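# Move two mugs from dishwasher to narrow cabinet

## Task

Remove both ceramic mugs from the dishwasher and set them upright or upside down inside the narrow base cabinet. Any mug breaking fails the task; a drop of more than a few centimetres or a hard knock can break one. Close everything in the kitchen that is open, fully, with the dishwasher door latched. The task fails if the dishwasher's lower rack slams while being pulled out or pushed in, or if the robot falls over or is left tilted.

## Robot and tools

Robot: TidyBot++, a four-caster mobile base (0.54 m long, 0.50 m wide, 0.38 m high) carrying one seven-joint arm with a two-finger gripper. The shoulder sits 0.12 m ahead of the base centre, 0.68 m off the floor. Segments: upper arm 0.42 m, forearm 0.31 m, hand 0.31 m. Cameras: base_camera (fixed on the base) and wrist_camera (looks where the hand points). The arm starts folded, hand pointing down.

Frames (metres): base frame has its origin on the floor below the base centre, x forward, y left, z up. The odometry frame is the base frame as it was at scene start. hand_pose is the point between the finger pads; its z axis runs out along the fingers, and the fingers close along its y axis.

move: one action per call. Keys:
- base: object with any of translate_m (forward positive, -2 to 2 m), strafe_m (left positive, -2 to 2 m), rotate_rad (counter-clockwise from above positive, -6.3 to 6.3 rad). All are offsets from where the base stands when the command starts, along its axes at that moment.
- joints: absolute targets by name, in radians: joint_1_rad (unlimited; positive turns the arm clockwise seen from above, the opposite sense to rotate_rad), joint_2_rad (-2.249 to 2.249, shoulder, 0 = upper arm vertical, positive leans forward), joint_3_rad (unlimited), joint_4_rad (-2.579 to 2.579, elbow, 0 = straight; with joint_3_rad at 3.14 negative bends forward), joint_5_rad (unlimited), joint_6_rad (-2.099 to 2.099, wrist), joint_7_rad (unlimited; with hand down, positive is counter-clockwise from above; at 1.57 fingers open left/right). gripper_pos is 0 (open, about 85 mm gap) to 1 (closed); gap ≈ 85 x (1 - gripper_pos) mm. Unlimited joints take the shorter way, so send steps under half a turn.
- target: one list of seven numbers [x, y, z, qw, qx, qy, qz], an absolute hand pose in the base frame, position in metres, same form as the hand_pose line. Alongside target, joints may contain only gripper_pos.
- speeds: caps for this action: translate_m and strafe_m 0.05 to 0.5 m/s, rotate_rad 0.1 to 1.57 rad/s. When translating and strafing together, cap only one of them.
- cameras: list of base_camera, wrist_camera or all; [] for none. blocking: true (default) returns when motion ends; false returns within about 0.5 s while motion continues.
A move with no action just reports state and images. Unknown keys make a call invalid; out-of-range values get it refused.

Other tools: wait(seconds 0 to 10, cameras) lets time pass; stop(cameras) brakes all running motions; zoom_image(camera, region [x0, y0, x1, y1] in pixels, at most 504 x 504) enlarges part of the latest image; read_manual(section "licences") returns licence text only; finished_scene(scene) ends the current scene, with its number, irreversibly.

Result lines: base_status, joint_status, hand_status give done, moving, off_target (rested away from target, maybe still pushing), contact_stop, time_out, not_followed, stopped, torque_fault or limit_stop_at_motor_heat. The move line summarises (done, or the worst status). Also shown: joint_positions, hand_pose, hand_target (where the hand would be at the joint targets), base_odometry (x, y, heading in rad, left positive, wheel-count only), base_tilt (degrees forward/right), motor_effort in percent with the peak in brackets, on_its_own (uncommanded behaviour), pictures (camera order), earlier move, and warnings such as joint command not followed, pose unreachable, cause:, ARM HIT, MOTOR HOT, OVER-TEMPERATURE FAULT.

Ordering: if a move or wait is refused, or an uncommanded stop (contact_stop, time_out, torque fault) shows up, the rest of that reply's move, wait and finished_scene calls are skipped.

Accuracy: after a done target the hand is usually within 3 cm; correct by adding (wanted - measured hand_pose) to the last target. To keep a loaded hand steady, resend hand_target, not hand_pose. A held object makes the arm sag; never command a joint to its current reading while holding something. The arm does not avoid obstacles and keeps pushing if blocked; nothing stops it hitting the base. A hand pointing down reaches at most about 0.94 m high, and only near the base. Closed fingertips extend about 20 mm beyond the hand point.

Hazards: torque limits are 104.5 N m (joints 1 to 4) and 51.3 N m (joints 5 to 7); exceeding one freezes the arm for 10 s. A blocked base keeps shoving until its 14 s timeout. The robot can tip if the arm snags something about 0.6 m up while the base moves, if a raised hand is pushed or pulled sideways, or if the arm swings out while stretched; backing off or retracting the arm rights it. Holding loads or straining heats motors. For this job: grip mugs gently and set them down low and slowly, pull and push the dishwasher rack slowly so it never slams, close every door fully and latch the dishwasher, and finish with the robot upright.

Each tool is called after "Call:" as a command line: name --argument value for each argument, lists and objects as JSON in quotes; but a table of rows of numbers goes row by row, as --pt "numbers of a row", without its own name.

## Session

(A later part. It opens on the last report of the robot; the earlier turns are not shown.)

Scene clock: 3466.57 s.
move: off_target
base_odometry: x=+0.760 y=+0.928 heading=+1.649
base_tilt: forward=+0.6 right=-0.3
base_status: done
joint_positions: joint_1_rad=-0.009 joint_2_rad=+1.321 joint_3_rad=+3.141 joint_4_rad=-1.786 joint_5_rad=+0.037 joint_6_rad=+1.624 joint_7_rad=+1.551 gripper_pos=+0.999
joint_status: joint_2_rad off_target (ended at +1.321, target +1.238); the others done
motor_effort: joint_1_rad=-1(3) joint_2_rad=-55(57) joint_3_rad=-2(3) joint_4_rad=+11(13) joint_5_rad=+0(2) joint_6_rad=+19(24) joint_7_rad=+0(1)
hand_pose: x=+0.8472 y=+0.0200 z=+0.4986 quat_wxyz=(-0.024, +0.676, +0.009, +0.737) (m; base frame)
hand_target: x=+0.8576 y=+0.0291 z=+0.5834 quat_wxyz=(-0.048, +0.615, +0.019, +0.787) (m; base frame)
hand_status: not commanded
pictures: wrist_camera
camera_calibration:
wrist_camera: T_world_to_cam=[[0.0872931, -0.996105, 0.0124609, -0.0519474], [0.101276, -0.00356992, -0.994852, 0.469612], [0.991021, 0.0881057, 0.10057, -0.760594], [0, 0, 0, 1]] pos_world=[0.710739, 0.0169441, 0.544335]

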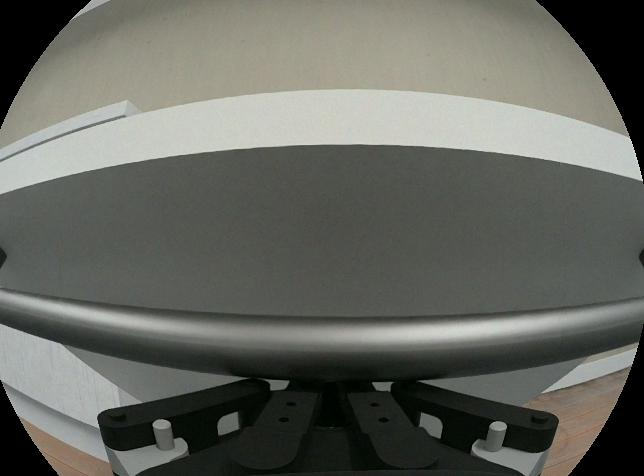

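Call:
move --joints '{"joint_2_rad": 1.178, "joint_4_rad": -1.808, "joint_6_rad": 1.665}' --base '{"translate_m": 0.014}' --speeds '{"translate_m": 0.06}' --cameras '["wrist_camera"]'

Call:
move --joints '{"joint_2_rad": 1.118, "joint_4_rad": -1.84, "joint_6_rad": 1.642}' --base '{"translate_m": 0.014}' --speeds '{"translate_m": 0.06}' --cameras '["wrist_camera"]'

Scene clock: 3473.97 s.
move: off_target
base_odometry: x=+0.759 y=+0.943 heading=+1.650
base_tilt: forward=+0.6 right=-0.4
base_status: done
joint_positions: joint_1_rad=-0.009 joint_2_rad=+1.265 joint_3_rad=+3.141 joint_4_rad=-1.828 joint_5_rad=+0.037 joint_6_rad=+1.607 joint_7_rad=+1.551 gripper_pos=+0.999
joint_status: joint_2_rad off_target (ended at +1.265, target +1.178); the others done
motor_effort: joint_1_rad=-1(3) joint_2_rad=-55(57) joint_3_rad=-2(3) joint_4_rad=+11(14) joint_5_rad=+0(2) joint_6_rad=+21(22) joint_7_rad=+0(1)
hand_pose: x=+0.8452 y=+0.0196 z=+0.5208 quat_wxyz=(-0.024, +0.677, +0.009, +0.736) (m; base frame)
hand_target: x=+0.8568 y=+0.0292 z=+0.6090 quat_wxyz=(-0.047, +0.613, +0.020, +0.788) (m; base frame)
hand_status: not commanded
pictures: wrist_camera
camera_calibration:
wrist_camera: T_world_to_cam=[[0.086851, -0.996136, 0.0130127, -0.0523597], [0.0989334, -0.00437312, -0.995084, 0.494088], [0.991297, 0.0877115, 0.0981714, -0.759794], [0, 0, 0, 1]] pos_world=[0.708847, 0.016646, 0.56693]

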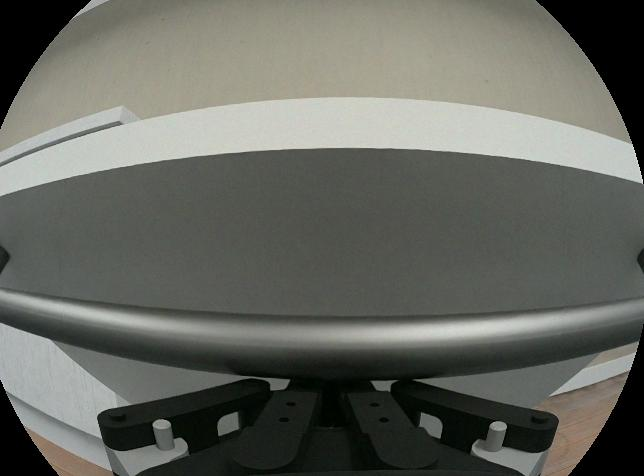

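Scene clock: 3474.80 s.
move: off_target
base_odometry: x=+0.757 y=+0.957 heading=+1.650
base_tilt: forward=+0.6 right=-0.3
base_status: done
joint_positions: joint_1_rad=-0.008 joint_2_rad=+1.209 joint_3_rad=+3.141 joint_4_rad=-1.864 joint_5_rad=+0.037 joint_6_rad=+1.588 joint_7_rad=+1.551 gripper_pos=+0.999
joint_status: joint_2_rad off_target (ended at +1.209, target +1.118); the others done
motor_effort: joint_1_rad=-1(4) joint_2_rad=-55(57) joint_3_rad=-2(4) joint_4_rad=+11(14) joint_5_rad=+0(2) joint_6_rad=+22(23) joint_7_rad=+0(1)
hand_pose: x=+0.8438 y=+0.0192 z=+0.5433 quat_wxyz=(-0.024, +0.676, +0.009, +0.736) (m; base frame)
hand_target: x=+0.8547 y=+0.0293 z=+0.6350 quat_wxyz=(-0.046, +0.611, +0.021, +0.790) (m; base frame)
hand_status: not commanded
pictures: wrist_camera
camera_calibration:
wrist_camera: T_world_to_cam=[[0.0862508, -0.996175, 0.0139892, -0.0529778], [0.0993057, -0.00537524, -0.995042, 0.516342], [0.991312, 0.0872125, 0.0984623, -0.760763], [0, 0, 0, 1]] pos_world=[0.707447, 0.0163483, 0.58943]

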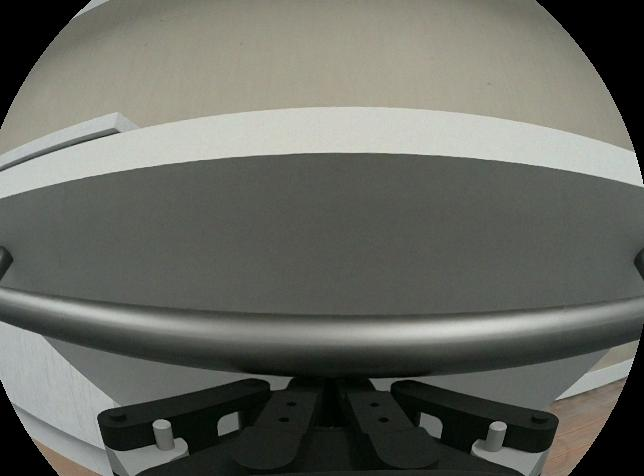

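Call:
move --joints '{"joint_2_rad": 1.055, "joint_4_rad": -1.863, "joint_6_rad": 1.60}' --base '{"translate_m": 0.0155}' --speeds '{"translate_m": 0.06}' --cameras '["wrist_camera"]'

Call:
move --joints '{"joint_2_rad": 0.993, "joint_4_rad": -1.885, "joint_6_rad": 1.56}' --base '{"translate_m": 0.0155}' --speeds '{"translate_m": 0.06}' --cameras '["wrist_camera"]'

Scene clock: 3482.37 s.
move: off_target
base_odometry: x=+0.756 y=+0.972 heading=+1.651
base_tilt: forward=+0.5 right=-0.3
base_status: done
joint_positions: joint_1_rad=-0.008 joint_2_rad=+1.148 joint_3_rad=+3.141 joint_4_rad=-1.892 joint_5_rad=+0.037 joint_6_rad=+1.553 joint_7_rad=+1.551 gripper_pos=+0.999
joint_status: joint_2_rad off_target (ended at +1.148, target +1.055); the others done
motor_effort: joint_1_rad=-1(4) joint_2_rad=-55(57) joint_3_rad=-2(3) joint_4_rad=+13(16) joint_5_rad=-1(2) joint_6_rad=+21(23) joint_7_rad=+0(0)
hand_pose: x=+0.8444 y=+0.0186 z=+0.5675 quat_wxyz=(-0.023, +0.677, +0.010, +0.736) (m; base frame)
hand_target: x=+0.8549 y=+0.0293 z=+0.6604 quat_wxyz=(-0.045, +0.612, +0.022, +0.789) (m; base frame)
hand_status: not commanded
pictures: wrist_camera
camera_calibration:
wrist_camera: T_world_to_cam=[[0.085434, -0.996228, 0.0152047, -0.0539333], [0.0980969, -0.00677575, -0.995154, 0.541502], [0.991503, 0.0865115, 0.097148, -0.763048], [0, 0, 0, 1]] pos_world=[0.708052, 0.0159516, 0.613826]

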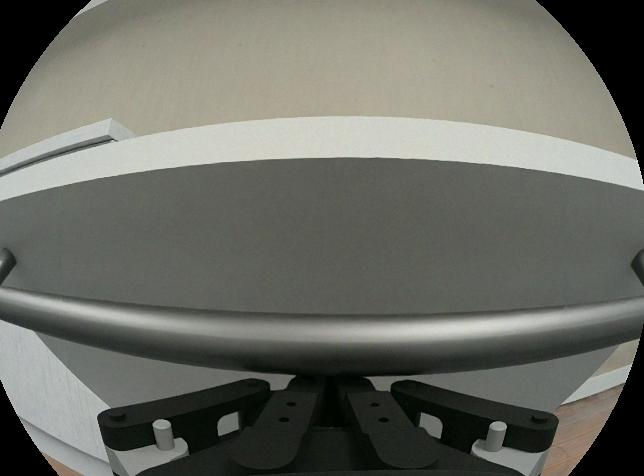

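Scene clock: 3483.17 s.
move: off_target
base_odometry: x=+0.755 y=+0.988 heading=+1.651
base_tilt: forward=+0.6 right=-0.3
base_status: done
joint_positions: joint_1_rad=-0.007 joint_2_rad=+1.092 joint_3_rad=+3.141 joint_4_rad=-1.917 joint_5_rad=+0.037 joint_6_rad=+1.512 joint_7_rad=+1.551 gripper_pos=+0.999
joint_status: joint_2_rad off_target (ended at +1.092, target +0.993); the others done
motor_effort: joint_1_rad=-2(4) joint_2_rad=-56(58) joint_3_rad=-2(3) joint_4_rad=+14(17) joint_5_rad=+0(2) joint_6_rad=+21(23) joint_7_rad=+0(0)
hand_pose: x=+0.8441 y=+0.0180 z=+0.5870 quat_wxyz=(-0.022, +0.680, +0.010, +0.732) (m; base frame)
hand_target: x=+0.8535 y=+0.0293 z=+0.6856 quat_wxyz=(-0.043, +0.612, +0.023, +0.789) (m; base frame)
hand_status: not commanded
pictures: wrist_camera
camera_calibration:
wrist_camera: T_world_to_cam=[[0.0846311, -0.996284, 0.0159882, -0.0544817], [0.0883828, -0.00847661, -0.996051, 0.569546], [0.992485, 0.0857099, 0.087337, -0.759622], [0, 0, 0, 1]] pos_world=[0.708186, 0.0156557, 0.63451]

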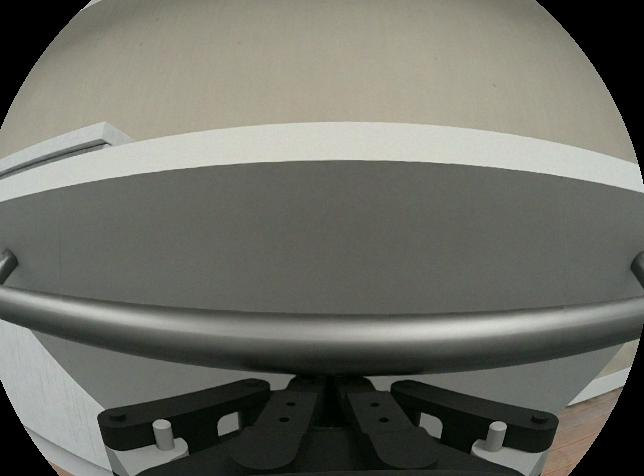

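Call:
move --joints '{"joint_2_rad": 0.938, "joint_4_rad": -1.895, "joint_6_rad": 1.525}' --base '{"translate_m": 0.018}' --speeds '{"translate_m": 0.06}' --cameras '["wrist_camera"]'

Call:
move --joints '{"joint_2_rad": 0.883, "joint_4_rad": -1.905, "joint_6_rad": 1.485}' --base '{"translate_m": 0.018}' --speeds '{"translate_m": 0.06}' --cameras '["wrist_camera"]'

Scene clock: 3492.47 s.
move: off_target
base_odometry: x=+0.753 y=+1.006 heading=+1.652
base_tilt: forward=+0.5 right=-0.3
base_status: done
joint_positions: joint_1_rad=-0.006 joint_2_rad=+1.030 joint_3_rad=+3.141 joint_4_rad=-1.936 joint_5_rad=+0.037 joint_6_rad=+1.482 joint_7_rad=+1.551 gripper_pos=+0.999
joint_status: joint_2_rad off_target (ended at +1.030, target +0.938); joint_4_rad off_target (ended at -1.936, target -1.895); the others done
motor_effort: joint_1_rad=-1(4) joint_2_rad=-54(58) joint_3_rad=-1(3) joint_4_rad=+16(18) joint_5_rad=+0(2) joint_6_rad=+20(23) joint_7_rad=+0(1)
hand_pose: x=+0.8444 y=+0.0173 z=+0.6158 quat_wxyz=(-0.021, +0.676, +0.010, +0.737) (m; base frame)
hand_target: x=+0.8531 y=+0.0293 z=+0.7116 quat_wxyz=(-0.042, +0.608, +0.025, +0.792) (m; base frame)
hand_status: not commanded
pictures: wrist_camera
camera_calibration:
wrist_camera: T_world_to_cam=[[0.0833021, -0.996359, 0.0181638, -0.0559879], [0.101187, -0.00967583, -0.99482, 0.58671], [0.991374, 0.0847085, 0.100013, -0.769285], [0, 0, 0, 1]] pos_world=[0.707945, 0.0150578, 0.661626]

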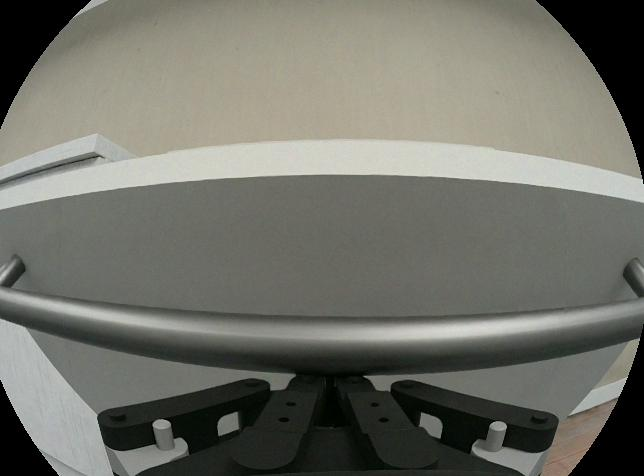

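Scene clock: 3493.27 s.
move: off_target
base_odometry: x=+0.751 y=+1.024 heading=+1.652
base_tilt: forward=+0.6 right=-0.4
base_status: done
joint_positions: joint_1_rad=-0.004 joint_2_rad=+0.979 joint_3_rad=+3.141 joint_4_rad=-1.946 joint_5_rad=+0.037 joint_6_rad=+1.443 joint_7_rad=+1.551 gripper_pos=+0.999
joint_status: joint_2_rad off_target (ended at +0.979, target +0.883); joint_4_rad off_target (ended at -1.946, target -1.905); the others done
motor_effort: joint_1_rad=-2(5) joint_2_rad=-55(58) joint_3_rad=-2(3) joint_4_rad=+15(21) joint_5_rad=-1(2) joint_6_rad=+22(24) joint_7_rad=+0(1)
hand_pose: x=+0.8456 y=+0.0162 z=+0.6372 quat_wxyz=(-0.020, +0.675, +0.010, +0.738) (m; base frame)
hand_target: x=+0.8519 y=+0.0292 z=+0.7359 quat_wxyz=(-0.040, +0.606, +0.026, +0.794) (m; base frame)
hand_status: not commanded
pictures: wrist_camera
camera_calibration:
wrist_camera: T_world_to_cam=[[0.0816023, -0.996468, 0.0198206, -0.0571792], [0.103789, -0.0112828, -0.994535, 0.605468], [0.991246, 0.0832135, 0.102502, -0.773989], [0, 0, 0, 1]] pos_world=[0.709039, 0.0142604, 0.682628]

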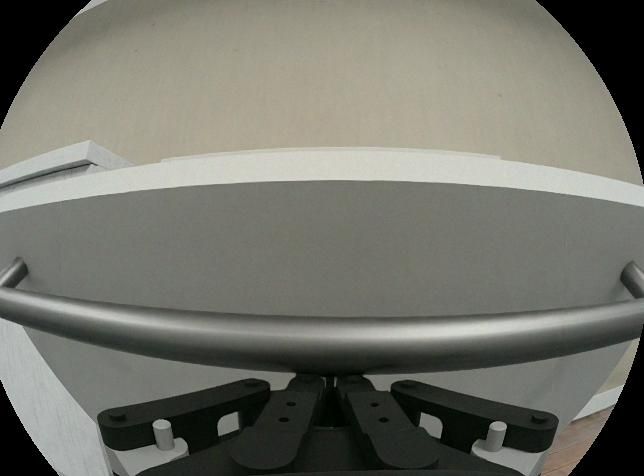

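Call:
move --joints '{"joint_2_rad": 0.838, "joint_4_rad": -1.909, "joint_6_rad": 1.443}' --base '{"translate_m": 0.0205}' --speeds '{"translate_m": 0.06}' --cameras '["wrist_camera"]'

Call:
move --joints '{"joint_2_rad": 0.792, "joint_4_rad": -1.912, "joint_6_rad": 1.402}' --base '{"translate_m": 0.0205}' --speeds '{"translate_m": 0.06}' --cameras '["wrist_camera"]'

Scene clock: 3507.10 s.
move: off_target
base_odometry: x=+0.750 y=+1.045 heading=+1.653
base_tilt: forward=+0.6 right=-0.2
base_status: done
joint_positions: joint_1_rad=-0.003 joint_2_rad=+0.934 joint_3_rad=+3.141 joint_4_rad=-1.959 joint_5_rad=+0.037 joint_6_rad=+1.408 joint_7_rad=+1.551 gripper_pos=+0.999
joint_status: joint_2_rad off_target (ended at +0.934, target +0.838); joint_4_rad off_target (ended at -1.959, target -1.909); the others done
motor_effort: joint_1_rad=-3(5) joint_2_rad=-55(57) joint_3_rad=-2(4) joint_4_rad=+17(21) joint_5_rad=+1(3) joint_6_rad=+21(24) joint_7_rad=+0(1)
hand_pose: x=+0.8446 y=+0.0153 z=+0.6542 quat_wxyz=(-0.019, +0.676, +0.010, +0.737) (m; base frame)
hand_target: x=+0.8517 y=+0.0291 z=+0.7546 quat_wxyz=(-0.039, +0.607, +0.027, +0.793) (m; base frame)
hand_status: not commanded
pictures: wrist_camera
camera_calibration:
wrist_camera: T_world_to_cam=[[0.0802279, -0.996559, 0.0208405, -0.0577866], [0.100856, -0.0126848, -0.99482, 0.625148], [0.991661, 0.0819143, 0.0994909, -0.77301], [0, 0, 0, 1]] pos_world=[0.70815, 0.0136626, 0.700022]

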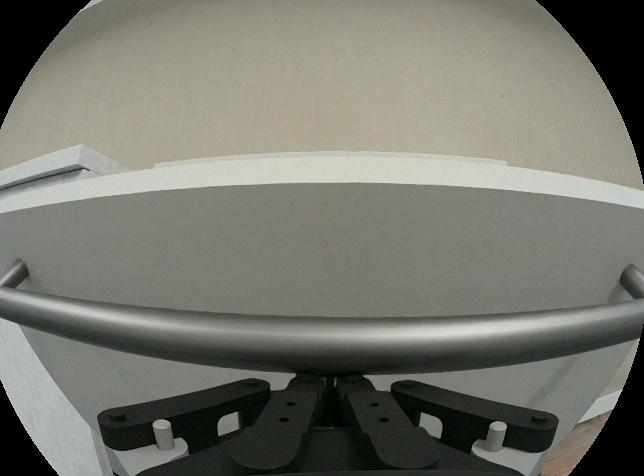

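Scene clock: 3507.97 s.
move: off_target
base_odometry: x=+0.748 y=+1.065 heading=+1.653
base_tilt: forward=+0.6 right=-0.3
base_status: done
joint_positions: joint_1_rad=-0.002 joint_2_rad=+0.890 joint_3_rad=+3.141 joint_4_rad=-1.967 joint_5_rad=+0.037 joint_6_rad=+1.368 joint_7_rad=+1.551 gripper_pos=+0.999
joint_status: joint_2_rad off_target (ended at +0.890, target +0.792); joint_4_rad off_target (ended at -1.967, target -1.912); the others done
motor_effort: joint_1_rad=-3(5) joint_2_rad=-54(57) joint_3_rad=-3(4) joint_4_rad=+18(22) joint_5_rad=+0(3) joint_6_rad=+22(24) joint_7_rad=+0(1)
hand_pose: x=+0.8443 y=+0.0142 z=+0.6708 quat_wxyz=(-0.018, +0.677, +0.010, +0.735) (m; base frame)
hand_target: x=+0.8507 y=+0.0289 z=+0.7748 quat_wxyz=(-0.037, +0.606, +0.027, +0.794) (m; base frame)
hand_status: not commanded
pictures: wrist_camera
camera_calibration:
wrist_camera: T_world_to_cam=[[0.0785498, -0.996666, 0.0220741, -0.0586256], [0.0971308, -0.0143858, -0.995168, 0.645059], [0.992167, 0.0803143, 0.0956769, -0.772164], [0, 0, 0, 1]] pos_world=[0.708065, 0.0128653, 0.717115]

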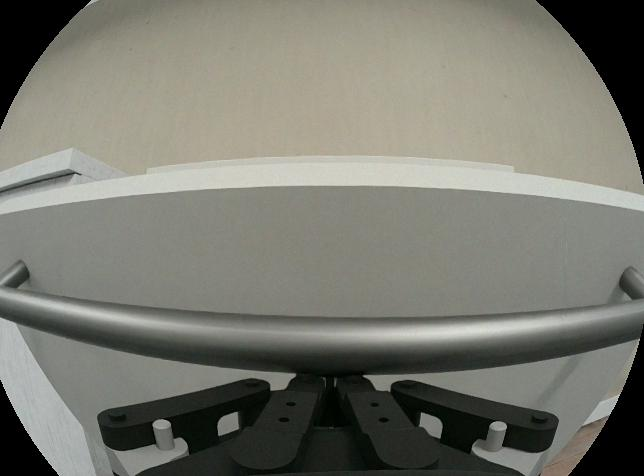

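Call:
move --joints '{"joint_2_rad": 0.748, "joint_4_rad": -1.913, "joint_6_rad": 1.363}' --base '{"translate_m": 0.022}' --speeds '{"translate_m": 0.06}' --cameras '["wrist_camera"]'

Call:
move --joints '{"joint_2_rad": 0.705, "joint_4_rad": -1.915, "joint_6_rad": 1.325}' --base '{"translate_m": 0.022}' --speeds '{"translate_m": 0.06}' --cameras '["wrist_camera"]'

Scene clock: 3520.03 s.
move: off_target
base_odometry: x=+0.746 y=+1.087 heading=+1.654
base_tilt: forward=+0.6 right=-0.3
base_status: done
joint_positions: joint_1_rad=-0.001 joint_2_rad=+0.847 joint_3_rad=+3.142 joint_4_rad=-1.974 joint_5_rad=+0.037 joint_6_rad=+1.328 joint_7_rad=+1.551 gripper_pos=+0.999
joint_status: joint_2_rad off_target (ended at +0.847, target +0.748); joint_4_rad off_target (ended at -1.974, target -1.913); the others done
motor_effort: joint_1_rad=-4(5) joint_2_rad=-54(58) joint_3_rad=-3(4) joint_4_rad=+20(23) joint_5_rad=+0(2) joint_6_rad=+23(23) joint_7_rad=+0(1)
hand_pose: x=+0.8435 y=+0.0131 z=+0.6863 quat_wxyz=(-0.017, +0.679, +0.010, +0.734) (m; base frame)
hand_target: x=+0.8492 y=+0.0287 z=+0.7948 quat_wxyz=(-0.035, +0.605, +0.028, +0.795) (m; base frame)
hand_status: not commanded
pictures: wrist_camera
camera_calibration:
wrist_camera: T_world_to_cam=[[0.0767904, -0.996774, 0.0233426, -0.0594083], [0.0926005, -0.0161806, -0.995572, 0.66475], [0.992738, 0.0786119, 0.0910593, -0.769969], [0, 0, 0, 1]] pos_world=[0.707383, 0.0120681, 0.733306]

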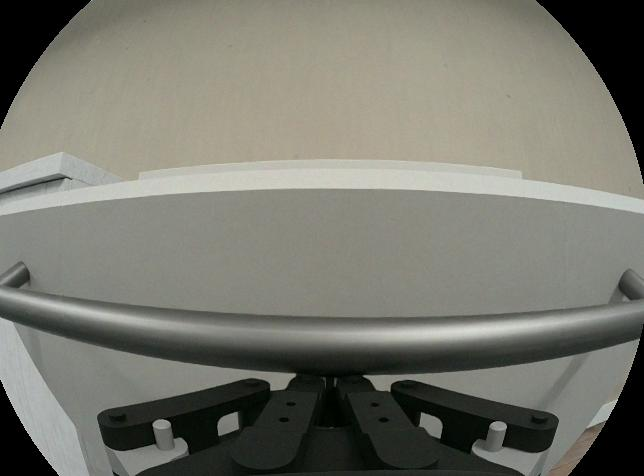

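Scene clock: 3520.93 s.
move: off_target
base_odometry: x=+0.744 y=+1.110 heading=+1.655
base_tilt: forward=+0.6 right=-0.3
base_status: done
joint_positions: joint_1_rad=+0.000 joint_2_rad=+0.807 joint_3_rad=+3.142 joint_4_rad=-1.979 joint_5_rad=+0.037 joint_6_rad=+1.288 joint_7_rad=+1.551 gripper_pos=+0.999
joint_status: joint_2_rad off_target (ended at +0.807, target +0.705); joint_4_rad off_target (ended at -1.979, target -1.915); the others done
motor_effort: joint_1_rad=-4(6) joint_2_rad=-55(57) joint_3_rad=-3(4) joint_4_rad=+21(24) joint_5_rad=+1(3) joint_6_rad=+22(24) joint_7_rad=+0(1)
hand_pose: x=+0.8427 y=+0.0119 z=+0.7007 quat_wxyz=(-0.015, +0.681, +0.010, +0.732) (m; base frame)
hand_target: x=+0.8467 y=+0.0285 z=+0.8139 quat_wxyz=(-0.034, +0.603, +0.029, +0.796) (m; base frame)
hand_status: not commanded
pictures: wrist_camera
camera_calibration:
wrist_camera: T_world_to_cam=[[0.0749468, -0.996878, 0.0248559, -0.0603456], [0.087088, -0.0182874, -0.996033, 0.68407], [0.993377, 0.0768141, 0.0854455, -0.767035], [0, 0, 0, 1]] pos_world=[0.706904, 0.0112718, 0.748395]

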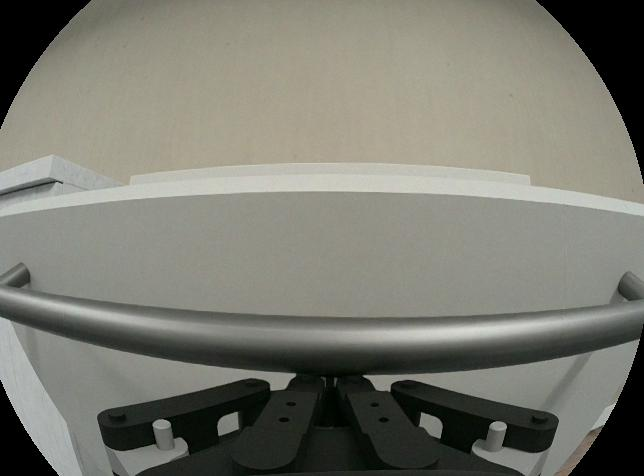

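Call:
move --joints '{"joint_2_rad": 0.667, "joint_4_rad": -1.909, "joint_6_rad": 1.288}' --base '{"translate_m": 0.022}' --speeds '{"translate_m": 0.06}' --cameras '["wrist_camera"]'

Call:
move --joints '{"joint_2_rad": 0.628, "joint_4_rad": -1.903, "joint_6_rad": 1.251}' --base '{"translate_m": 0.022}' --speeds '{"translate_m": 0.06}' --cameras '["wrist_camera"]'

Scene clock: 3528.70 s.
move: off_target
base_odometry: x=+0.742 y=+1.132 heading=+1.655
base_tilt: forward=+0.6 right=-0.3
base_status: done
joint_positions: joint_1_rad=+0.001 joint_2_rad=+0.770 joint_3_rad=+3.143 joint_4_rad=-1.981 joint_5_rad=+0.037 joint_6_rad=+1.247 joint_7_rad=+1.551 gripper_pos=+0.999
joint_status: joint_2_rad off_target (ended at +0.770, target +0.667); joint_4_rad off_target (ended at -1.981, target -1.909); the others done
motor_effort: joint_1_rad=-5(6) joint_2_rad=-55(58) joint_3_rad=-4(4) joint_4_rad=+23(25) joint_5_rad=+1(3) joint_6_rad=+22(24) joint_7_rad=+0(1)
hand_pose: x=+0.8420 y=+0.0108 z=+0.7136 quat_wxyz=(-0.014, +0.683, +0.010, +0.730) (m; base frame)
hand_target: x=+0.8457 y=+0.0282 z=+0.8332 quat_wxyz=(-0.032, +0.601, +0.030, +0.798) (m; base frame)
hand_status: not commanded
pictures: wrist_camera
camera_calibration:
wrist_camera: T_world_to_cam=[[0.0731447, -0.996976, 0.026248, -0.0612338], [0.0810622, -0.0202883, -0.996503, 0.702467], [0.994022, 0.0750166, 0.079333, -0.763456], [0, 0, 0, 1]] pos_world=[0.706427, 0.0104751, 0.762184]

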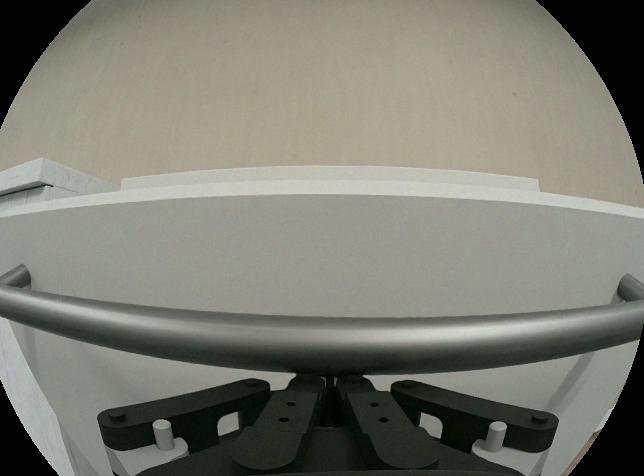

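Scene clock: 3529.60 s.
move: off_target
base_odometry: x=+0.740 y=+1.154 heading=+1.656
base_tilt: forward=+0.6 right=-0.3
base_status: done
joint_positions: joint_1_rad=+0.002 joint_2_rad=+0.736 joint_3_rad=+3.144 joint_4_rad=-1.981 joint_5_rad=+0.037 joint_6_rad=+1.205 joint_7_rad=+1.551 gripper_pos=+0.999
joint_status: joint_2_rad off_target (ended at +0.736, target +0.628); joint_4_rad off_target (ended at -1.981, target -1.903); the others done
motor_effort: joint_1_rad=-5(6) joint_2_rad=-56(58) joint_3_rad=-4(5) joint_4_rad=+25(28) joint_5_rad=+2(3) joint_6_rad=+23(25) joint_7_rad=+0(1)
hand_pose: x=+0.8417 y=+0.0095 z=+0.7256 quat_wxyz=(-0.013, +0.686, +0.010, +0.728) (m; base frame)
hand_target: x=+0.8437 y=+0.0279 z=+0.8533 quat_wxyz=(-0.030, +0.597, +0.031, +0.801) (m; base frame)
hand_status: not commanded
pictures: wrist_camera
camera_calibration:
wrist_camera: T_world_to_cam=[[0.071191, -0.997082, 0.027564, -0.0621099], [0.0739197, -0.0222844, -0.997015, 0.72085], [0.99472, 0.073016, 0.0721175, -0.759326], [0, 0, 0, 1]] pos_world=[0.706453, 0.00957798, 0.775171]

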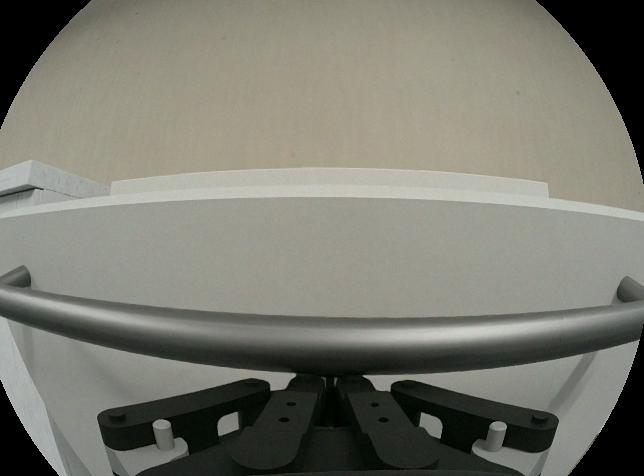

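Call:
zoom_image --camera "wrist_camera" --region '[228, 280, 428, 440]'

Scaled by 2.520.

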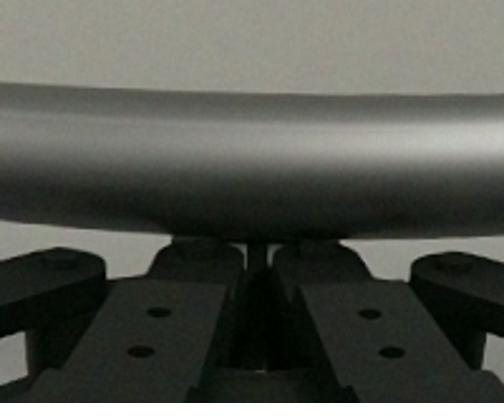

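Call:
move --base '{"translate_m": 0.02}' --speeds '{"translate_m": 0.06}' --cameras '["wrist_camera"]'

Scene clock: 3599.40 s.
move: done
base_odometry: x=+0.738 y=+1.174 heading=+1.656
base_tilt: forward=+0.6 right=-0.3
base_status: done
joint_positions: joint_1_rad=+0.003 joint_2_rad=+0.723 joint_3_rad=+3.144 joint_4_rad=-1.978 joint_5_rad=+0.037 joint_6_rad=+1.202 joint_7_rad=+1.551 gripper_pos=+0.999
joint_status: not commanded
motor_effort: joint_1_rad=-4(7) joint_2_rad=-54(56) joint_3_rad=-4(5) joint_4_rad=+24(28) joint_5_rad=+1(4) joint_6_rad=+23(24) joint_7_rad=+0(1)
hand_pose: x=+0.8418 y=+0.0086 z=+0.7355 quat_wxyz=(-0.012, +0.681, +0.009, +0.732) (m; base frame)
hand_target: x=+0.8437 y=+0.0279 z=+0.8533 quat_wxyz=(-0.030, +0.597, +0.031, +0.801) (m; base frame)
hand_status: not commanded
pictures: wrist_camera
camera_calibration:
wrist_camera: T_world_to_cam=[[0.0694933, -0.997164, 0.0288764, -0.0628226], [0.0868396, -0.0227897, -0.995962, 0.719027], [0.993796, 0.0717203, 0.0850096, -0.768757], [0, 0, 0, 1]] pos_world=[0.705913, 0.00887737, 0.783289]

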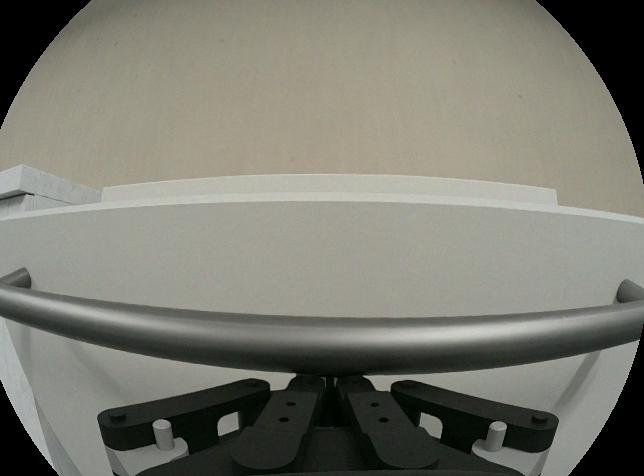

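Call:
move --joints '{"joint_2_rad": 0.608, "joint_4_rad": -1.90, "joint_6_rad": 1.238}' --base '{"translate_m": 0.018}' --speeds '{"translate_m": 0.06}' --cameras '["wrist_camera"]'

Call:
move --joints '{"joint_2_rad": 0.592, "joint_4_rad": -1.898, "joint_6_rad": 1.2255}' --base '{"translate_m": 0.018}' --speeds '{"translate_m": 0.06}' --cameras '["wrist_camera"]'

Scene clock: 3621.47 s.
move: off_target
base_odometry: x=+0.737 y=+1.192 heading=+1.657
base_tilt: forward=+0.6 right=-0.3
base_status: done
joint_positions: joint_1_rad=+0.004 joint_2_rad=+0.708 joint_3_rad=+3.144 joint_4_rad=-1.977 joint_5_rad=+0.037 joint_6_rad=+1.192 joint_7_rad=+1.551 gripper_pos=+0.999
joint_status: joint_2_rad off_target (ended at +0.708, target +0.608); joint_4_rad off_target (ended at -1.977, target -1.900); the others done
motor_effort: joint_1_rad=-4(6) joint_2_rad=-55(57) joint_3_rad=-3(5) joint_4_rad=+25(29) joint_5_rad=+1(3) joint_6_rad=+23(24) joint_7_rad=+0(1)
hand_pose: x=+0.8414 y=+0.0079 z=+0.7436 quat_wxyz=(-0.011, +0.679, +0.009, +0.734) (m; base frame)
hand_target: x=+0.8418 y=+0.0278 z=+0.8653 quat_wxyz=(-0.030, +0.593, +0.031, +0.804) (m; base frame)
hand_status: not commanded
pictures: wrist_camera
camera_calibration:
wrist_camera: T_world_to_cam=[[0.0682717, -0.99722, 0.0298628, -0.0634134], [0.092358, -0.0234867, -0.995449, 0.722046], [0.993383, 0.0707191, 0.0904977, -0.772868], [0, 0, 0, 1]] pos_world=[0.705396, 0.00837787, 0.790596]

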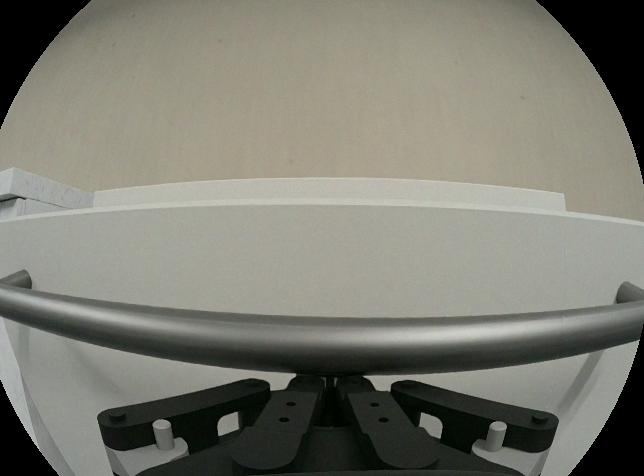

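Scene clock: 3622.30 s.
move: off_target
base_odometry: x=+0.735 y=+1.210 heading=+1.657
base_tilt: forward=+0.6 right=-0.3
base_status: done
joint_positions: joint_1_rad=+0.005 joint_2_rad=+0.693 joint_3_rad=+3.145 joint_4_rad=-1.976 joint_5_rad=+0.037 joint_6_rad=+1.180 joint_7_rad=+1.551 gripper_pos=+0.999
joint_status: joint_2_rad off_target (ended at +0.693, target +0.592); joint_4_rad off_target (ended at -1.976, target -1.898); the others done
motor_effort: joint_1_rad=-5(6) joint_2_rad=-54(57) joint_3_rad=-4(5) joint_4_rad=+26(30) joint_5_rad=+2(3) joint_6_rad=+22(25) joint_7_rad=+0(1)
hand_pose: x=+0.8409 y=+0.0072 z=+0.7508 quat_wxyz=(-0.011, +0.678, +0.009, +0.735) (m; base frame)
hand_target: x=+0.8403 y=+0.0277 z=+0.8741 quat_wxyz=(-0.029, +0.591, +0.031, +0.805) (m; base frame)
hand_status: not commanded
pictures: wrist_camera
camera_calibration:
wrist_camera: T_world_to_cam=[[0.0669021, -0.997287, 0.030691, -0.063861], [0.0958631, -0.0241929, -0.9951, 0.726128], [0.993144, 0.0695164, 0.0939845, -0.775338], [0, 0, 0, 1]] pos_world=[0.704686, 0.00777806, 0.7974]

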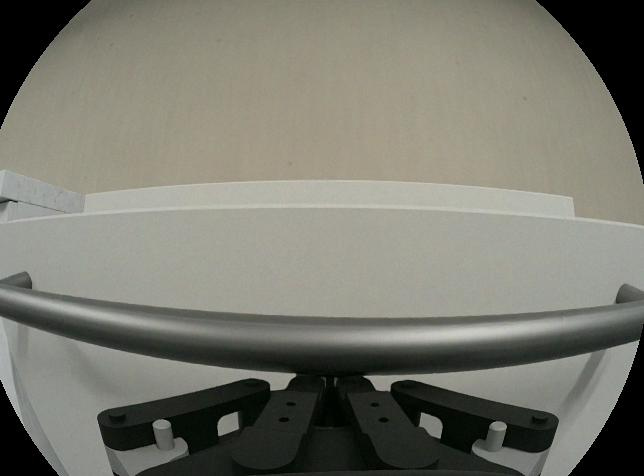

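Call:
move --joints '{"joint_2_rad": 0.577, "joint_4_rad": -1.895, "joint_6_rad": 1.21}' --base '{"translate_m": 0.02}' --speeds '{"translate_m": 0.06}' --cameras '["wrist_camera"]'

Call:
move --joints '{"joint_2_rad": 0.562, "joint_4_rad": -1.893, "joint_6_rad": 1.196}' --base '{"translate_m": 0.02}' --speeds '{"translate_m": 0.06}' --cameras '["wrist_camera"]'

Scene clock: 3639.57 s.
move: off_target
base_odometry: x=+0.733 y=+1.230 heading=+1.657
base_tilt: forward=+0.5 right=-0.4
base_status: done
joint_positions: joint_1_rad=+0.005 joint_2_rad=+0.677 joint_3_rad=+3.145 joint_4_rad=-1.977 joint_5_rad=+0.037 joint_6_rad=+1.165 joint_7_rad=+1.551 gripper_pos=+0.999
joint_status: joint_2_rad off_target (ended at +0.677, target +0.577); joint_4_rad off_target (ended at -1.977, target -1.895); the others done
motor_effort: joint_1_rad=-5(7) joint_2_rad=-53(55) joint_3_rad=-4(5) joint_4_rad=+26(30) joint_5_rad=+1(3) joint_6_rad=+22(24) joint_7_rad=+1(1)
hand_pose: x=+0.8401 y=+0.0062 z=+0.7579 quat_wxyz=(-0.010, +0.677, +0.009, +0.736) (m; base frame)
hand_target: x=+0.8393 y=+0.0275 z=+0.8818 quat_wxyz=(-0.028, +0.590, +0.031, +0.806) (m; base frame)
hand_status: not commanded
pictures: wrist_camera
camera_calibration:
wrist_camera: T_world_to_cam=[[0.0653784, -0.997362, 0.0315507, -0.0643255], [0.0973767, -0.0250907, -0.994931, 0.731771], [0.993098, 0.0681193, 0.0954794, -0.776192], [0, 0, 0, 1]] pos_world=[0.703783, 0.00707852, 0.804201]

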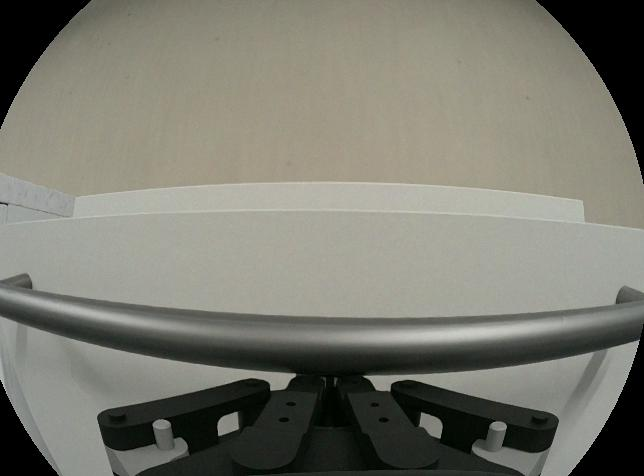

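Scene clock: 3640.43 s.
move: off_target
base_odometry: x=+0.731 y=+1.250 heading=+1.658
base_tilt: forward=+0.6 right=-0.2
base_status: done
joint_positions: joint_1_rad=+0.006 joint_2_rad=+0.662 joint_3_rad=+3.146 joint_4_rad=-1.976 joint_5_rad=+0.037 joint_6_rad=+1.151 joint_7_rad=+1.551 gripper_pos=+0.999
joint_status: joint_2_rad off_target (ended at +0.662, target +0.562); joint_4_rad off_target (ended at -1.976, target -1.893); the others done
motor_effort: joint_1_rad=-5(7) joint_2_rad=-53(56) joint_3_rad=-3(5) joint_4_rad=+27(31) joint_5_rad=+1(3) joint_6_rad=+22(24) joint_7_rad=+0(1)
hand_pose: x=+0.8396 y=+0.0054 z=+0.7644 quat_wxyz=(-0.009, +0.677, +0.009, +0.736) (m; base frame)
hand_target: x=+0.8378 y=+0.0274 z=+0.8895 quat_wxyz=(-0.028, +0.589, +0.032, +0.807) (m; base frame)
hand_status: not commanded
pictures: wrist_camera
camera_calibration:
wrist_camera: T_world_to_cam=[[0.0638615, -0.997433, 0.0323821, -0.0646929], [0.0984811, -0.0259913, -0.994799, 0.737305], [0.993088, 0.0667184, 0.0965685, -0.777032], [0, 0, 0, 1]] pos_world=[0.703181, 0.00647897, 0.810602]

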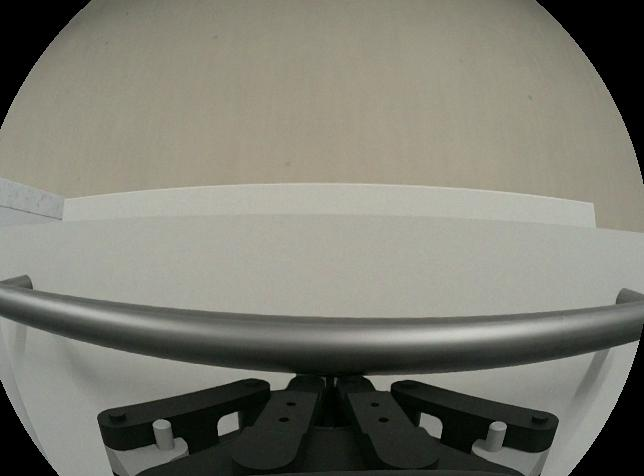

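Call:
move --joints '{"joint_2_rad": 0.551, "joint_4_rad": -1.89, "joint_6_rad": 1.184}' --base '{"translate_m": 0.02}' --speeds '{"translate_m": 0.06}' --cameras '["wrist_camera"]'

Call:
move --joints '{"joint_2_rad": 0.54, "joint_4_rad": -1.888, "joint_6_rad": 1.172}' --base '{"translate_m": 0.02}' --speeds '{"translate_m": 0.06}' --cameras '["wrist_camera"]'

Scene clock: 3651.10 s.
move: off_target
base_odometry: x=+0.729 y=+1.270 heading=+1.658
base_tilt: forward=+0.6 right=-0.3
base_status: done
joint_positions: joint_1_rad=+0.007 joint_2_rad=+0.650 joint_3_rad=+3.146 joint_4_rad=-1.975 joint_5_rad=+0.037 joint_6_rad=+1.139 joint_7_rad=+1.551 gripper_pos=+0.999
joint_status: joint_2_rad off_target (ended at +0.650, target +0.551); joint_4_rad off_target (ended at -1.975, target -1.890); the others done
motor_effort: joint_1_rad=-5(7) joint_2_rad=-53(55) joint_3_rad=-4(5) joint_4_rad=+27(30) joint_5_rad=+1(3) joint_6_rad=+23(24) joint_7_rad=+0(1)
hand_pose: x=+0.8391 y=+0.0046 z=+0.7702 quat_wxyz=(-0.008, +0.676, +0.008, +0.737) (m; base frame)
hand_target: x=+0.8371 y=+0.0273 z=+0.8953 quat_wxyz=(-0.027, +0.588, +0.032, +0.808) (m; base frame)
hand_status: not commanded
pictures: wrist_camera
camera_calibration:
wrist_camera: T_world_to_cam=[[0.0625371, -0.997492, 0.0331598, -0.0651406], [0.100088, -0.0267893, -0.994618, 0.741539], [0.993011, 0.0655194, 0.0981616, -0.778262], [0, 0, 0, 1]] pos_world=[0.702678, 0.00587944, 0.816103]

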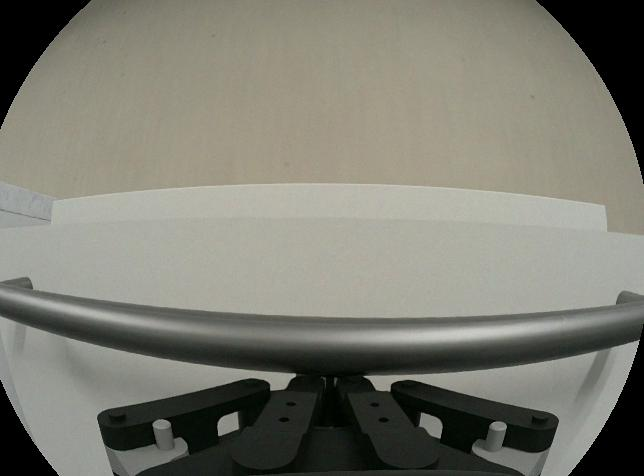

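Scene clock: 3651.97 s.
move: off_target
base_odometry: x=+0.727 y=+1.290 heading=+1.659
base_tilt: forward=+0.6 right=-0.4
base_status: done
joint_positions: joint_1_rad=+0.008 joint_2_rad=+0.638 joint_3_rad=+3.147 joint_4_rad=-1.974 joint_5_rad=+0.037 joint_6_rad=+1.127 joint_7_rad=+1.551 gripper_pos=+0.999
joint_status: joint_2_rad off_target (ended at +0.638, target +0.540); joint_4_rad off_target (ended at -1.974, target -1.888); the others done
motor_effort: joint_1_rad=-5(7) joint_2_rad=-53(55) joint_3_rad=-4(5) joint_4_rad=+28(31) joint_5_rad=+1(3) joint_6_rad=+22(24) joint_7_rad=+0(1)
hand_pose: x=+0.8386 y=+0.0037 z=+0.7751 quat_wxyz=(-0.008, +0.676, +0.008, +0.737) (m; base frame)
hand_target: x=+0.8362 y=+0.0271 z=+0.9006 quat_wxyz=(-0.027, +0.588, +0.032, +0.808) (m; base frame)
hand_status: not commanded
pictures: wrist_camera
camera_calibration:
wrist_camera: T_world_to_cam=[[0.0611594, -0.997554, 0.0338335, -0.0654554], [0.100183, -0.0275906, -0.994586, 0.746357], [0.993088, 0.0642179, 0.0982509, -0.778329], [0, 0, 0, 1]] pos_world=[0.702179, 0.00527975, 0.821002]

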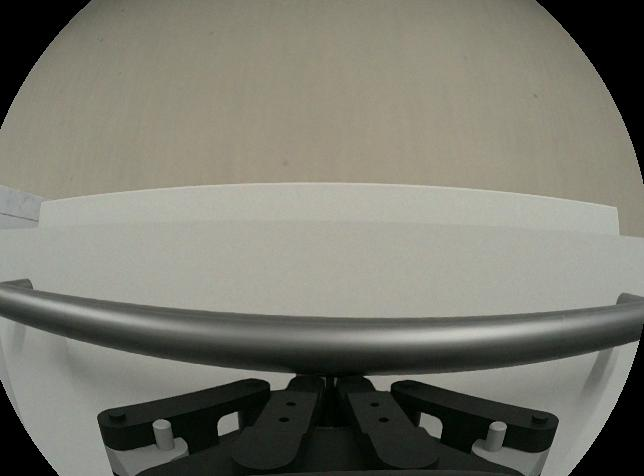

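Call:
move --joints '{"joint_2_rad": 0.531, "joint_4_rad": -1.886, "joint_6_rad": 1.162}' --base '{"translate_m": 0.02}' --speeds '{"translate_m": 0.06}' --cameras '["wrist_camera"]'

Call:
move --joints '{"joint_2_rad": 0.523, "joint_4_rad": -1.884, "joint_6_rad": 1.152}' --base '{"translate_m": 0.02}' --speeds '{"translate_m": 0.06}'

Scene clock: 3660.07 s.
move: off_target
base_odometry: x=+0.726 y=+1.310 heading=+1.659
base_tilt: forward=+0.6 right=-0.3
base_status: done
joint_positions: joint_1_rad=+0.008 joint_2_rad=+0.628 joint_3_rad=+3.147 joint_4_rad=-1.973 joint_5_rad=+0.037 joint_6_rad=+1.117 joint_7_rad=+1.551 gripper_pos=+0.999
joint_status: joint_2_rad off_target (ended at +0.628, target +0.531); joint_4_rad off_target (ended at -1.973, target -1.886); the others done
motor_effort: joint_1_rad=-5(7) joint_2_rad=-53(55) joint_3_rad=-4(5) joint_4_rad=+28(31) joint_5_rad=+1(3) joint_6_rad=+21(24) joint_7_rad=+0(1)
hand_pose: x=+0.8380 y=+0.0029 z=+0.7794 quat_wxyz=(-0.007, +0.676, +0.008, +0.737) (m; base frame)
hand_target: x=+0.8355 y=+0.0270 z=+0.9051 quat_wxyz=(-0.026, +0.587, +0.032, +0.808) (m; base frame)
hand_status: not commanded
pictures: wrist_camera
camera_calibration:
wrist_camera: T_world_to_cam=[[0.0598897, -0.997614, 0.0343452, -0.0656906], [0.100676, -0.0281948, -0.99452, 0.75018], [0.993115, 0.0630192, 0.0987471, -0.778531], [0, 0, 0, 1]] pos_world=[0.70158, 0.00467961, 0.825202]

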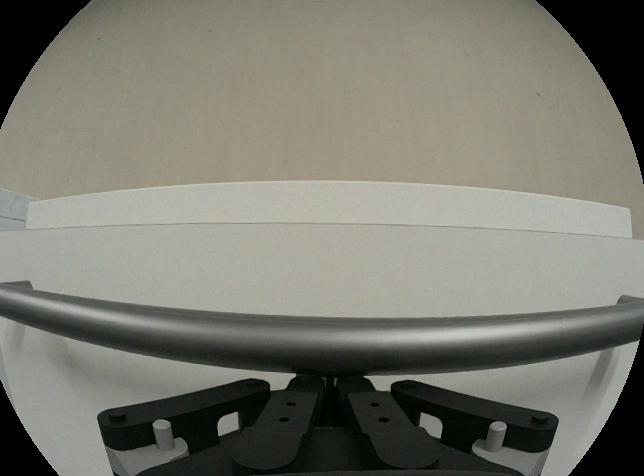

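Scene clock: 3660.93 s.
move: off_target
base_odometry: x=+0.724 y=+1.330 heading=+1.660
base_tilt: forward=+0.5 right=-0.4
base_status: done
joint_positions: joint_1_rad=+0.009 joint_2_rad=+0.619 joint_3_rad=+3.147 joint_4_rad=-1.973 joint_5_rad=+0.037 joint_6_rad=+1.107 joint_7_rad=+1.551 gripper_pos=+0.999
joint_status: joint_2_rad off_target (ended at +0.619, target +0.523); joint_4_rad off_target (ended at -1.973, target -1.884); the others done
motor_effort: joint_1_rad=-5(8) joint_2_rad=-52(54) joint_3_rad=-4(5) joint_4_rad=+28(32) joint_5_rad=+2(3) joint_6_rad=+22(23) joint_7_rad=+0(1)
hand_pose: x=+0.8376 y=+0.0022 z=+0.7829 quat_wxyz=(-0.006, +0.676, +0.008, +0.737) (m; base frame)
hand_target: x=+0.8349 y=+0.0269 z=+0.9089 quat_wxyz=(-0.026, +0.587, +0.032, +0.808) (m; base frame)
hand_status: not commanded
pictures: base_camera, wrist_camera
camera_calibration:
wrist_camera: T_world_to_cam=[[0.0587617, -0.997666, 0.0347919, -0.0659717], [0.0999707, -0.0287959, -0.994574, 0.754422], [0.993254, 0.0619211, 0.0980452, -0.777975], [0, 0, 0, 1]] pos_world=[0.701184, 0.00407962, 0.828901]

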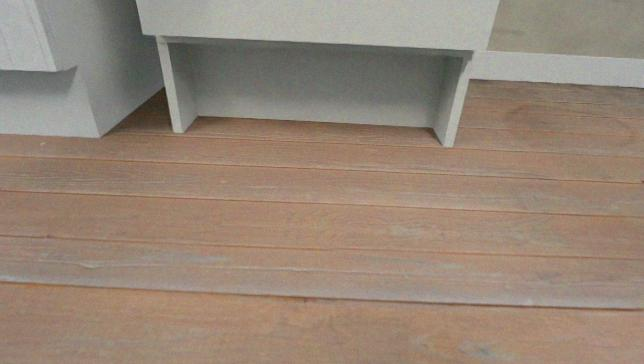

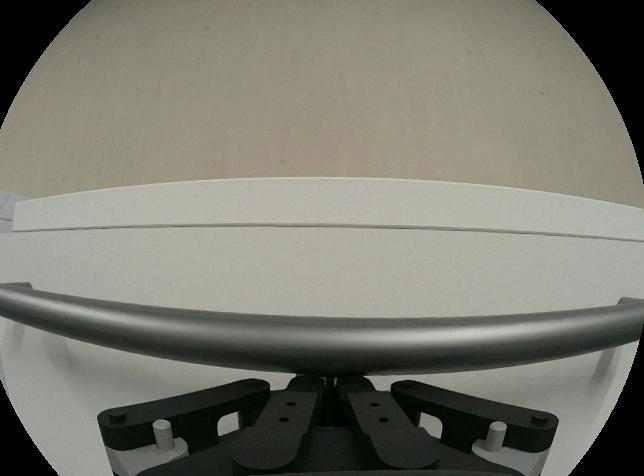

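Call:
move --joints '{"joint_2_rad": 0.519, "joint_4_rad": -1.884, "joint_6_rad": 1.148}' --base '{"translate_m": 0.015}' --speeds '{"translate_m": 0.06}' --cameras '["wrist_camera"]'

Scene clock: 3667.20 s.
move: off_target
base_odometry: x=+0.722 y=+1.345 heading=+1.660
base_tilt: forward=+0.5 right=-0.3
base_status: done
joint_positions: joint_1_rad=+0.009 joint_2_rad=+0.614 joint_3_rad=+3.148 joint_4_rad=-1.971 joint_5_rad=+0.037 joint_6_rad=+1.101 joint_7_rad=+1.551 gripper_pos=+0.999
joint_status: joint_2_rad off_target (ended at +0.614, target +0.519); joint_4_rad off_target (ended at -1.972, target -1.884); the others done
motor_effort: joint_1_rad=-5(7) joint_2_rad=-53(57) joint_3_rad=-4(5) joint_4_rad=+28(32) joint_5_rad=+2(3) joint_6_rad=+23(25) joint_7_rad=+1(1)
hand_pose: x=+0.8375 y=+0.0016 z=+0.7851 quat_wxyz=(-0.006, +0.676, +0.007, +0.737) (m; base frame)
hand_target: x=+0.8344 y=+0.0269 z=+0.9106 quat_wxyz=(-0.026, +0.587, +0.032, +0.808) (m; base frame)
hand_status: not commanded
pictures: wrist_camera
camera_calibration:
wrist_camera: T_world_to_cam=[[0.0577163, -0.997712, 0.0351957, -0.0661403], [0.100065, -0.0292955, -0.99455, 0.756422], [0.993306, 0.0609235, 0.0981451, -0.778168], [0, 0, 0, 1]] pos_world=[0.701085, 0.00357949, 0.831]

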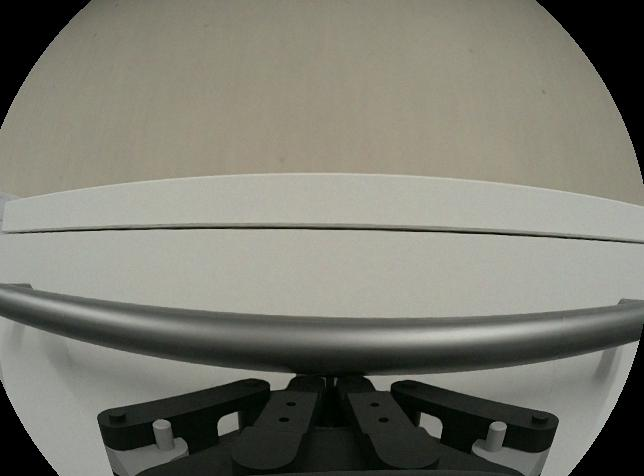

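Call:
move --base '{"translate_m": 0.012}' --speeds '{"translate_m": 0.05}' --cameras '["wrist_camera"]'

Scene clock: 3670.33 s.
move: done
base_odometry: x=+0.721 y=+1.357 heading=+1.660
base_tilt: forward=+0.6 right=-0.3
base_status: done
joint_positions: joint_1_rad=+0.010 joint_2_rad=+0.612 joint_3_rad=+3.148 joint_4_rad=-1.973 joint_5_rad=+0.037 joint_6_rad=+1.098 joint_7_rad=+1.551 gripper_pos=+0.999
joint_status: not commanded
motor_effort: joint_1_rad=-3(7) joint_2_rad=-51(57) joint_3_rad=-3(5) joint_4_rad=+28(36) joint_5_rad=+0(3) joint_6_rad=+22(25) joint_7_rad=+1(1)
hand_pose: x=+0.8369 y=+0.0013 z=+0.7854 quat_wxyz=(-0.006, +0.677, +0.007, +0.736) (m; base frame)
hand_target: x=+0.8344 y=+0.0269 z=+0.9106 quat_wxyz=(-0.026, +0.587, +0.032, +0.808) (m; base frame)
hand_status: not commanded
pictures: wrist_camera
camera_calibration:
wrist_camera: T_world_to_cam=[[0.0574657, -0.997725, 0.0352548, -0.0661025], [0.0981628, -0.0294952, -0.994733, 0.758449], [0.99351, 0.0606237, 0.0962445, -0.776282], [0, 0, 0, 1]] pos_world=[0.700591, 0.00347961, 0.831497]

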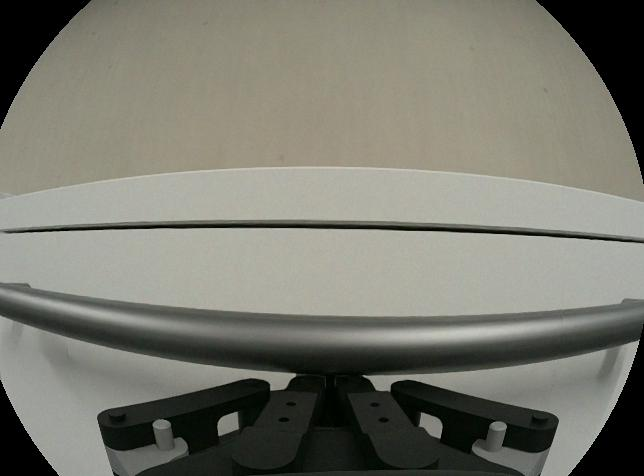

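Call:
move --base '{"translate_m": 0.01}' --speeds '{"translate_m": 0.05}' --cameras '["wrist_camera"]'

Scene clock: 3674.37 s.
move: done
base_odometry: x=+0.720 y=+1.367 heading=+1.661
base_tilt: forward=+0.6 right=-0.3
base_status: done
joint_positions: joint_1_rad=+0.010 joint_2_rad=+0.607 joint_3_rad=+3.148 joint_4_rad=-1.984 joint_5_rad=+0.037 joint_6_rad=+1.098 joint_7_rad=+1.551 gripper_pos=+0.999
joint_status: not commanded
motor_effort: joint_1_rad=-2(4) joint_2_rad=-50(53) joint_3_rad=-1(3) joint_4_rad=+30(36) joint_5_rad=+0(1) joint_6_rad=+22(23) joint_7_rad=+1(1)
hand_pose: x=+0.8338 y=+0.0014 z=+0.7838 quat_wxyz=(-0.006, +0.679, +0.007, +0.734) (m; base frame)
hand_target: x=+0.8344 y=+0.0269 z=+0.9106 quat_wxyz=(-0.026, +0.587, +0.032, +0.808) (m; base frame)
hand_status: not commanded
pictures: wrist_camera
camera_calibration:
wrist_camera: T_world_to_cam=[[0.057681, -0.997728, 0.0348131, -0.0655959], [0.0922497, -0.0293953, -0.995302, 0.762628], [0.994064, 0.0606216, 0.0903445, -0.768843], [0, 0, 0, 1]] pos_world=[0.697711, 0.00357929, 0.830789]

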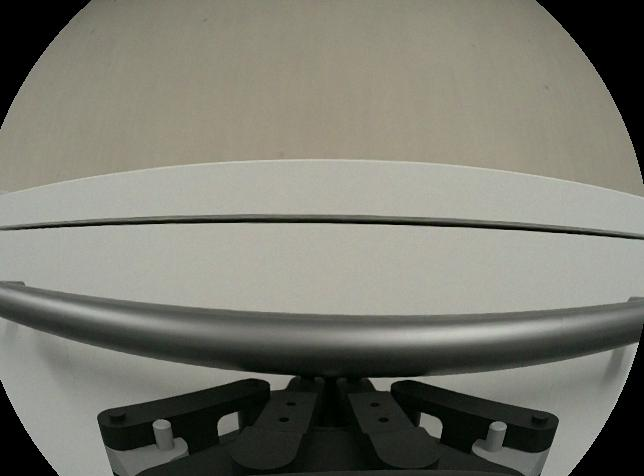

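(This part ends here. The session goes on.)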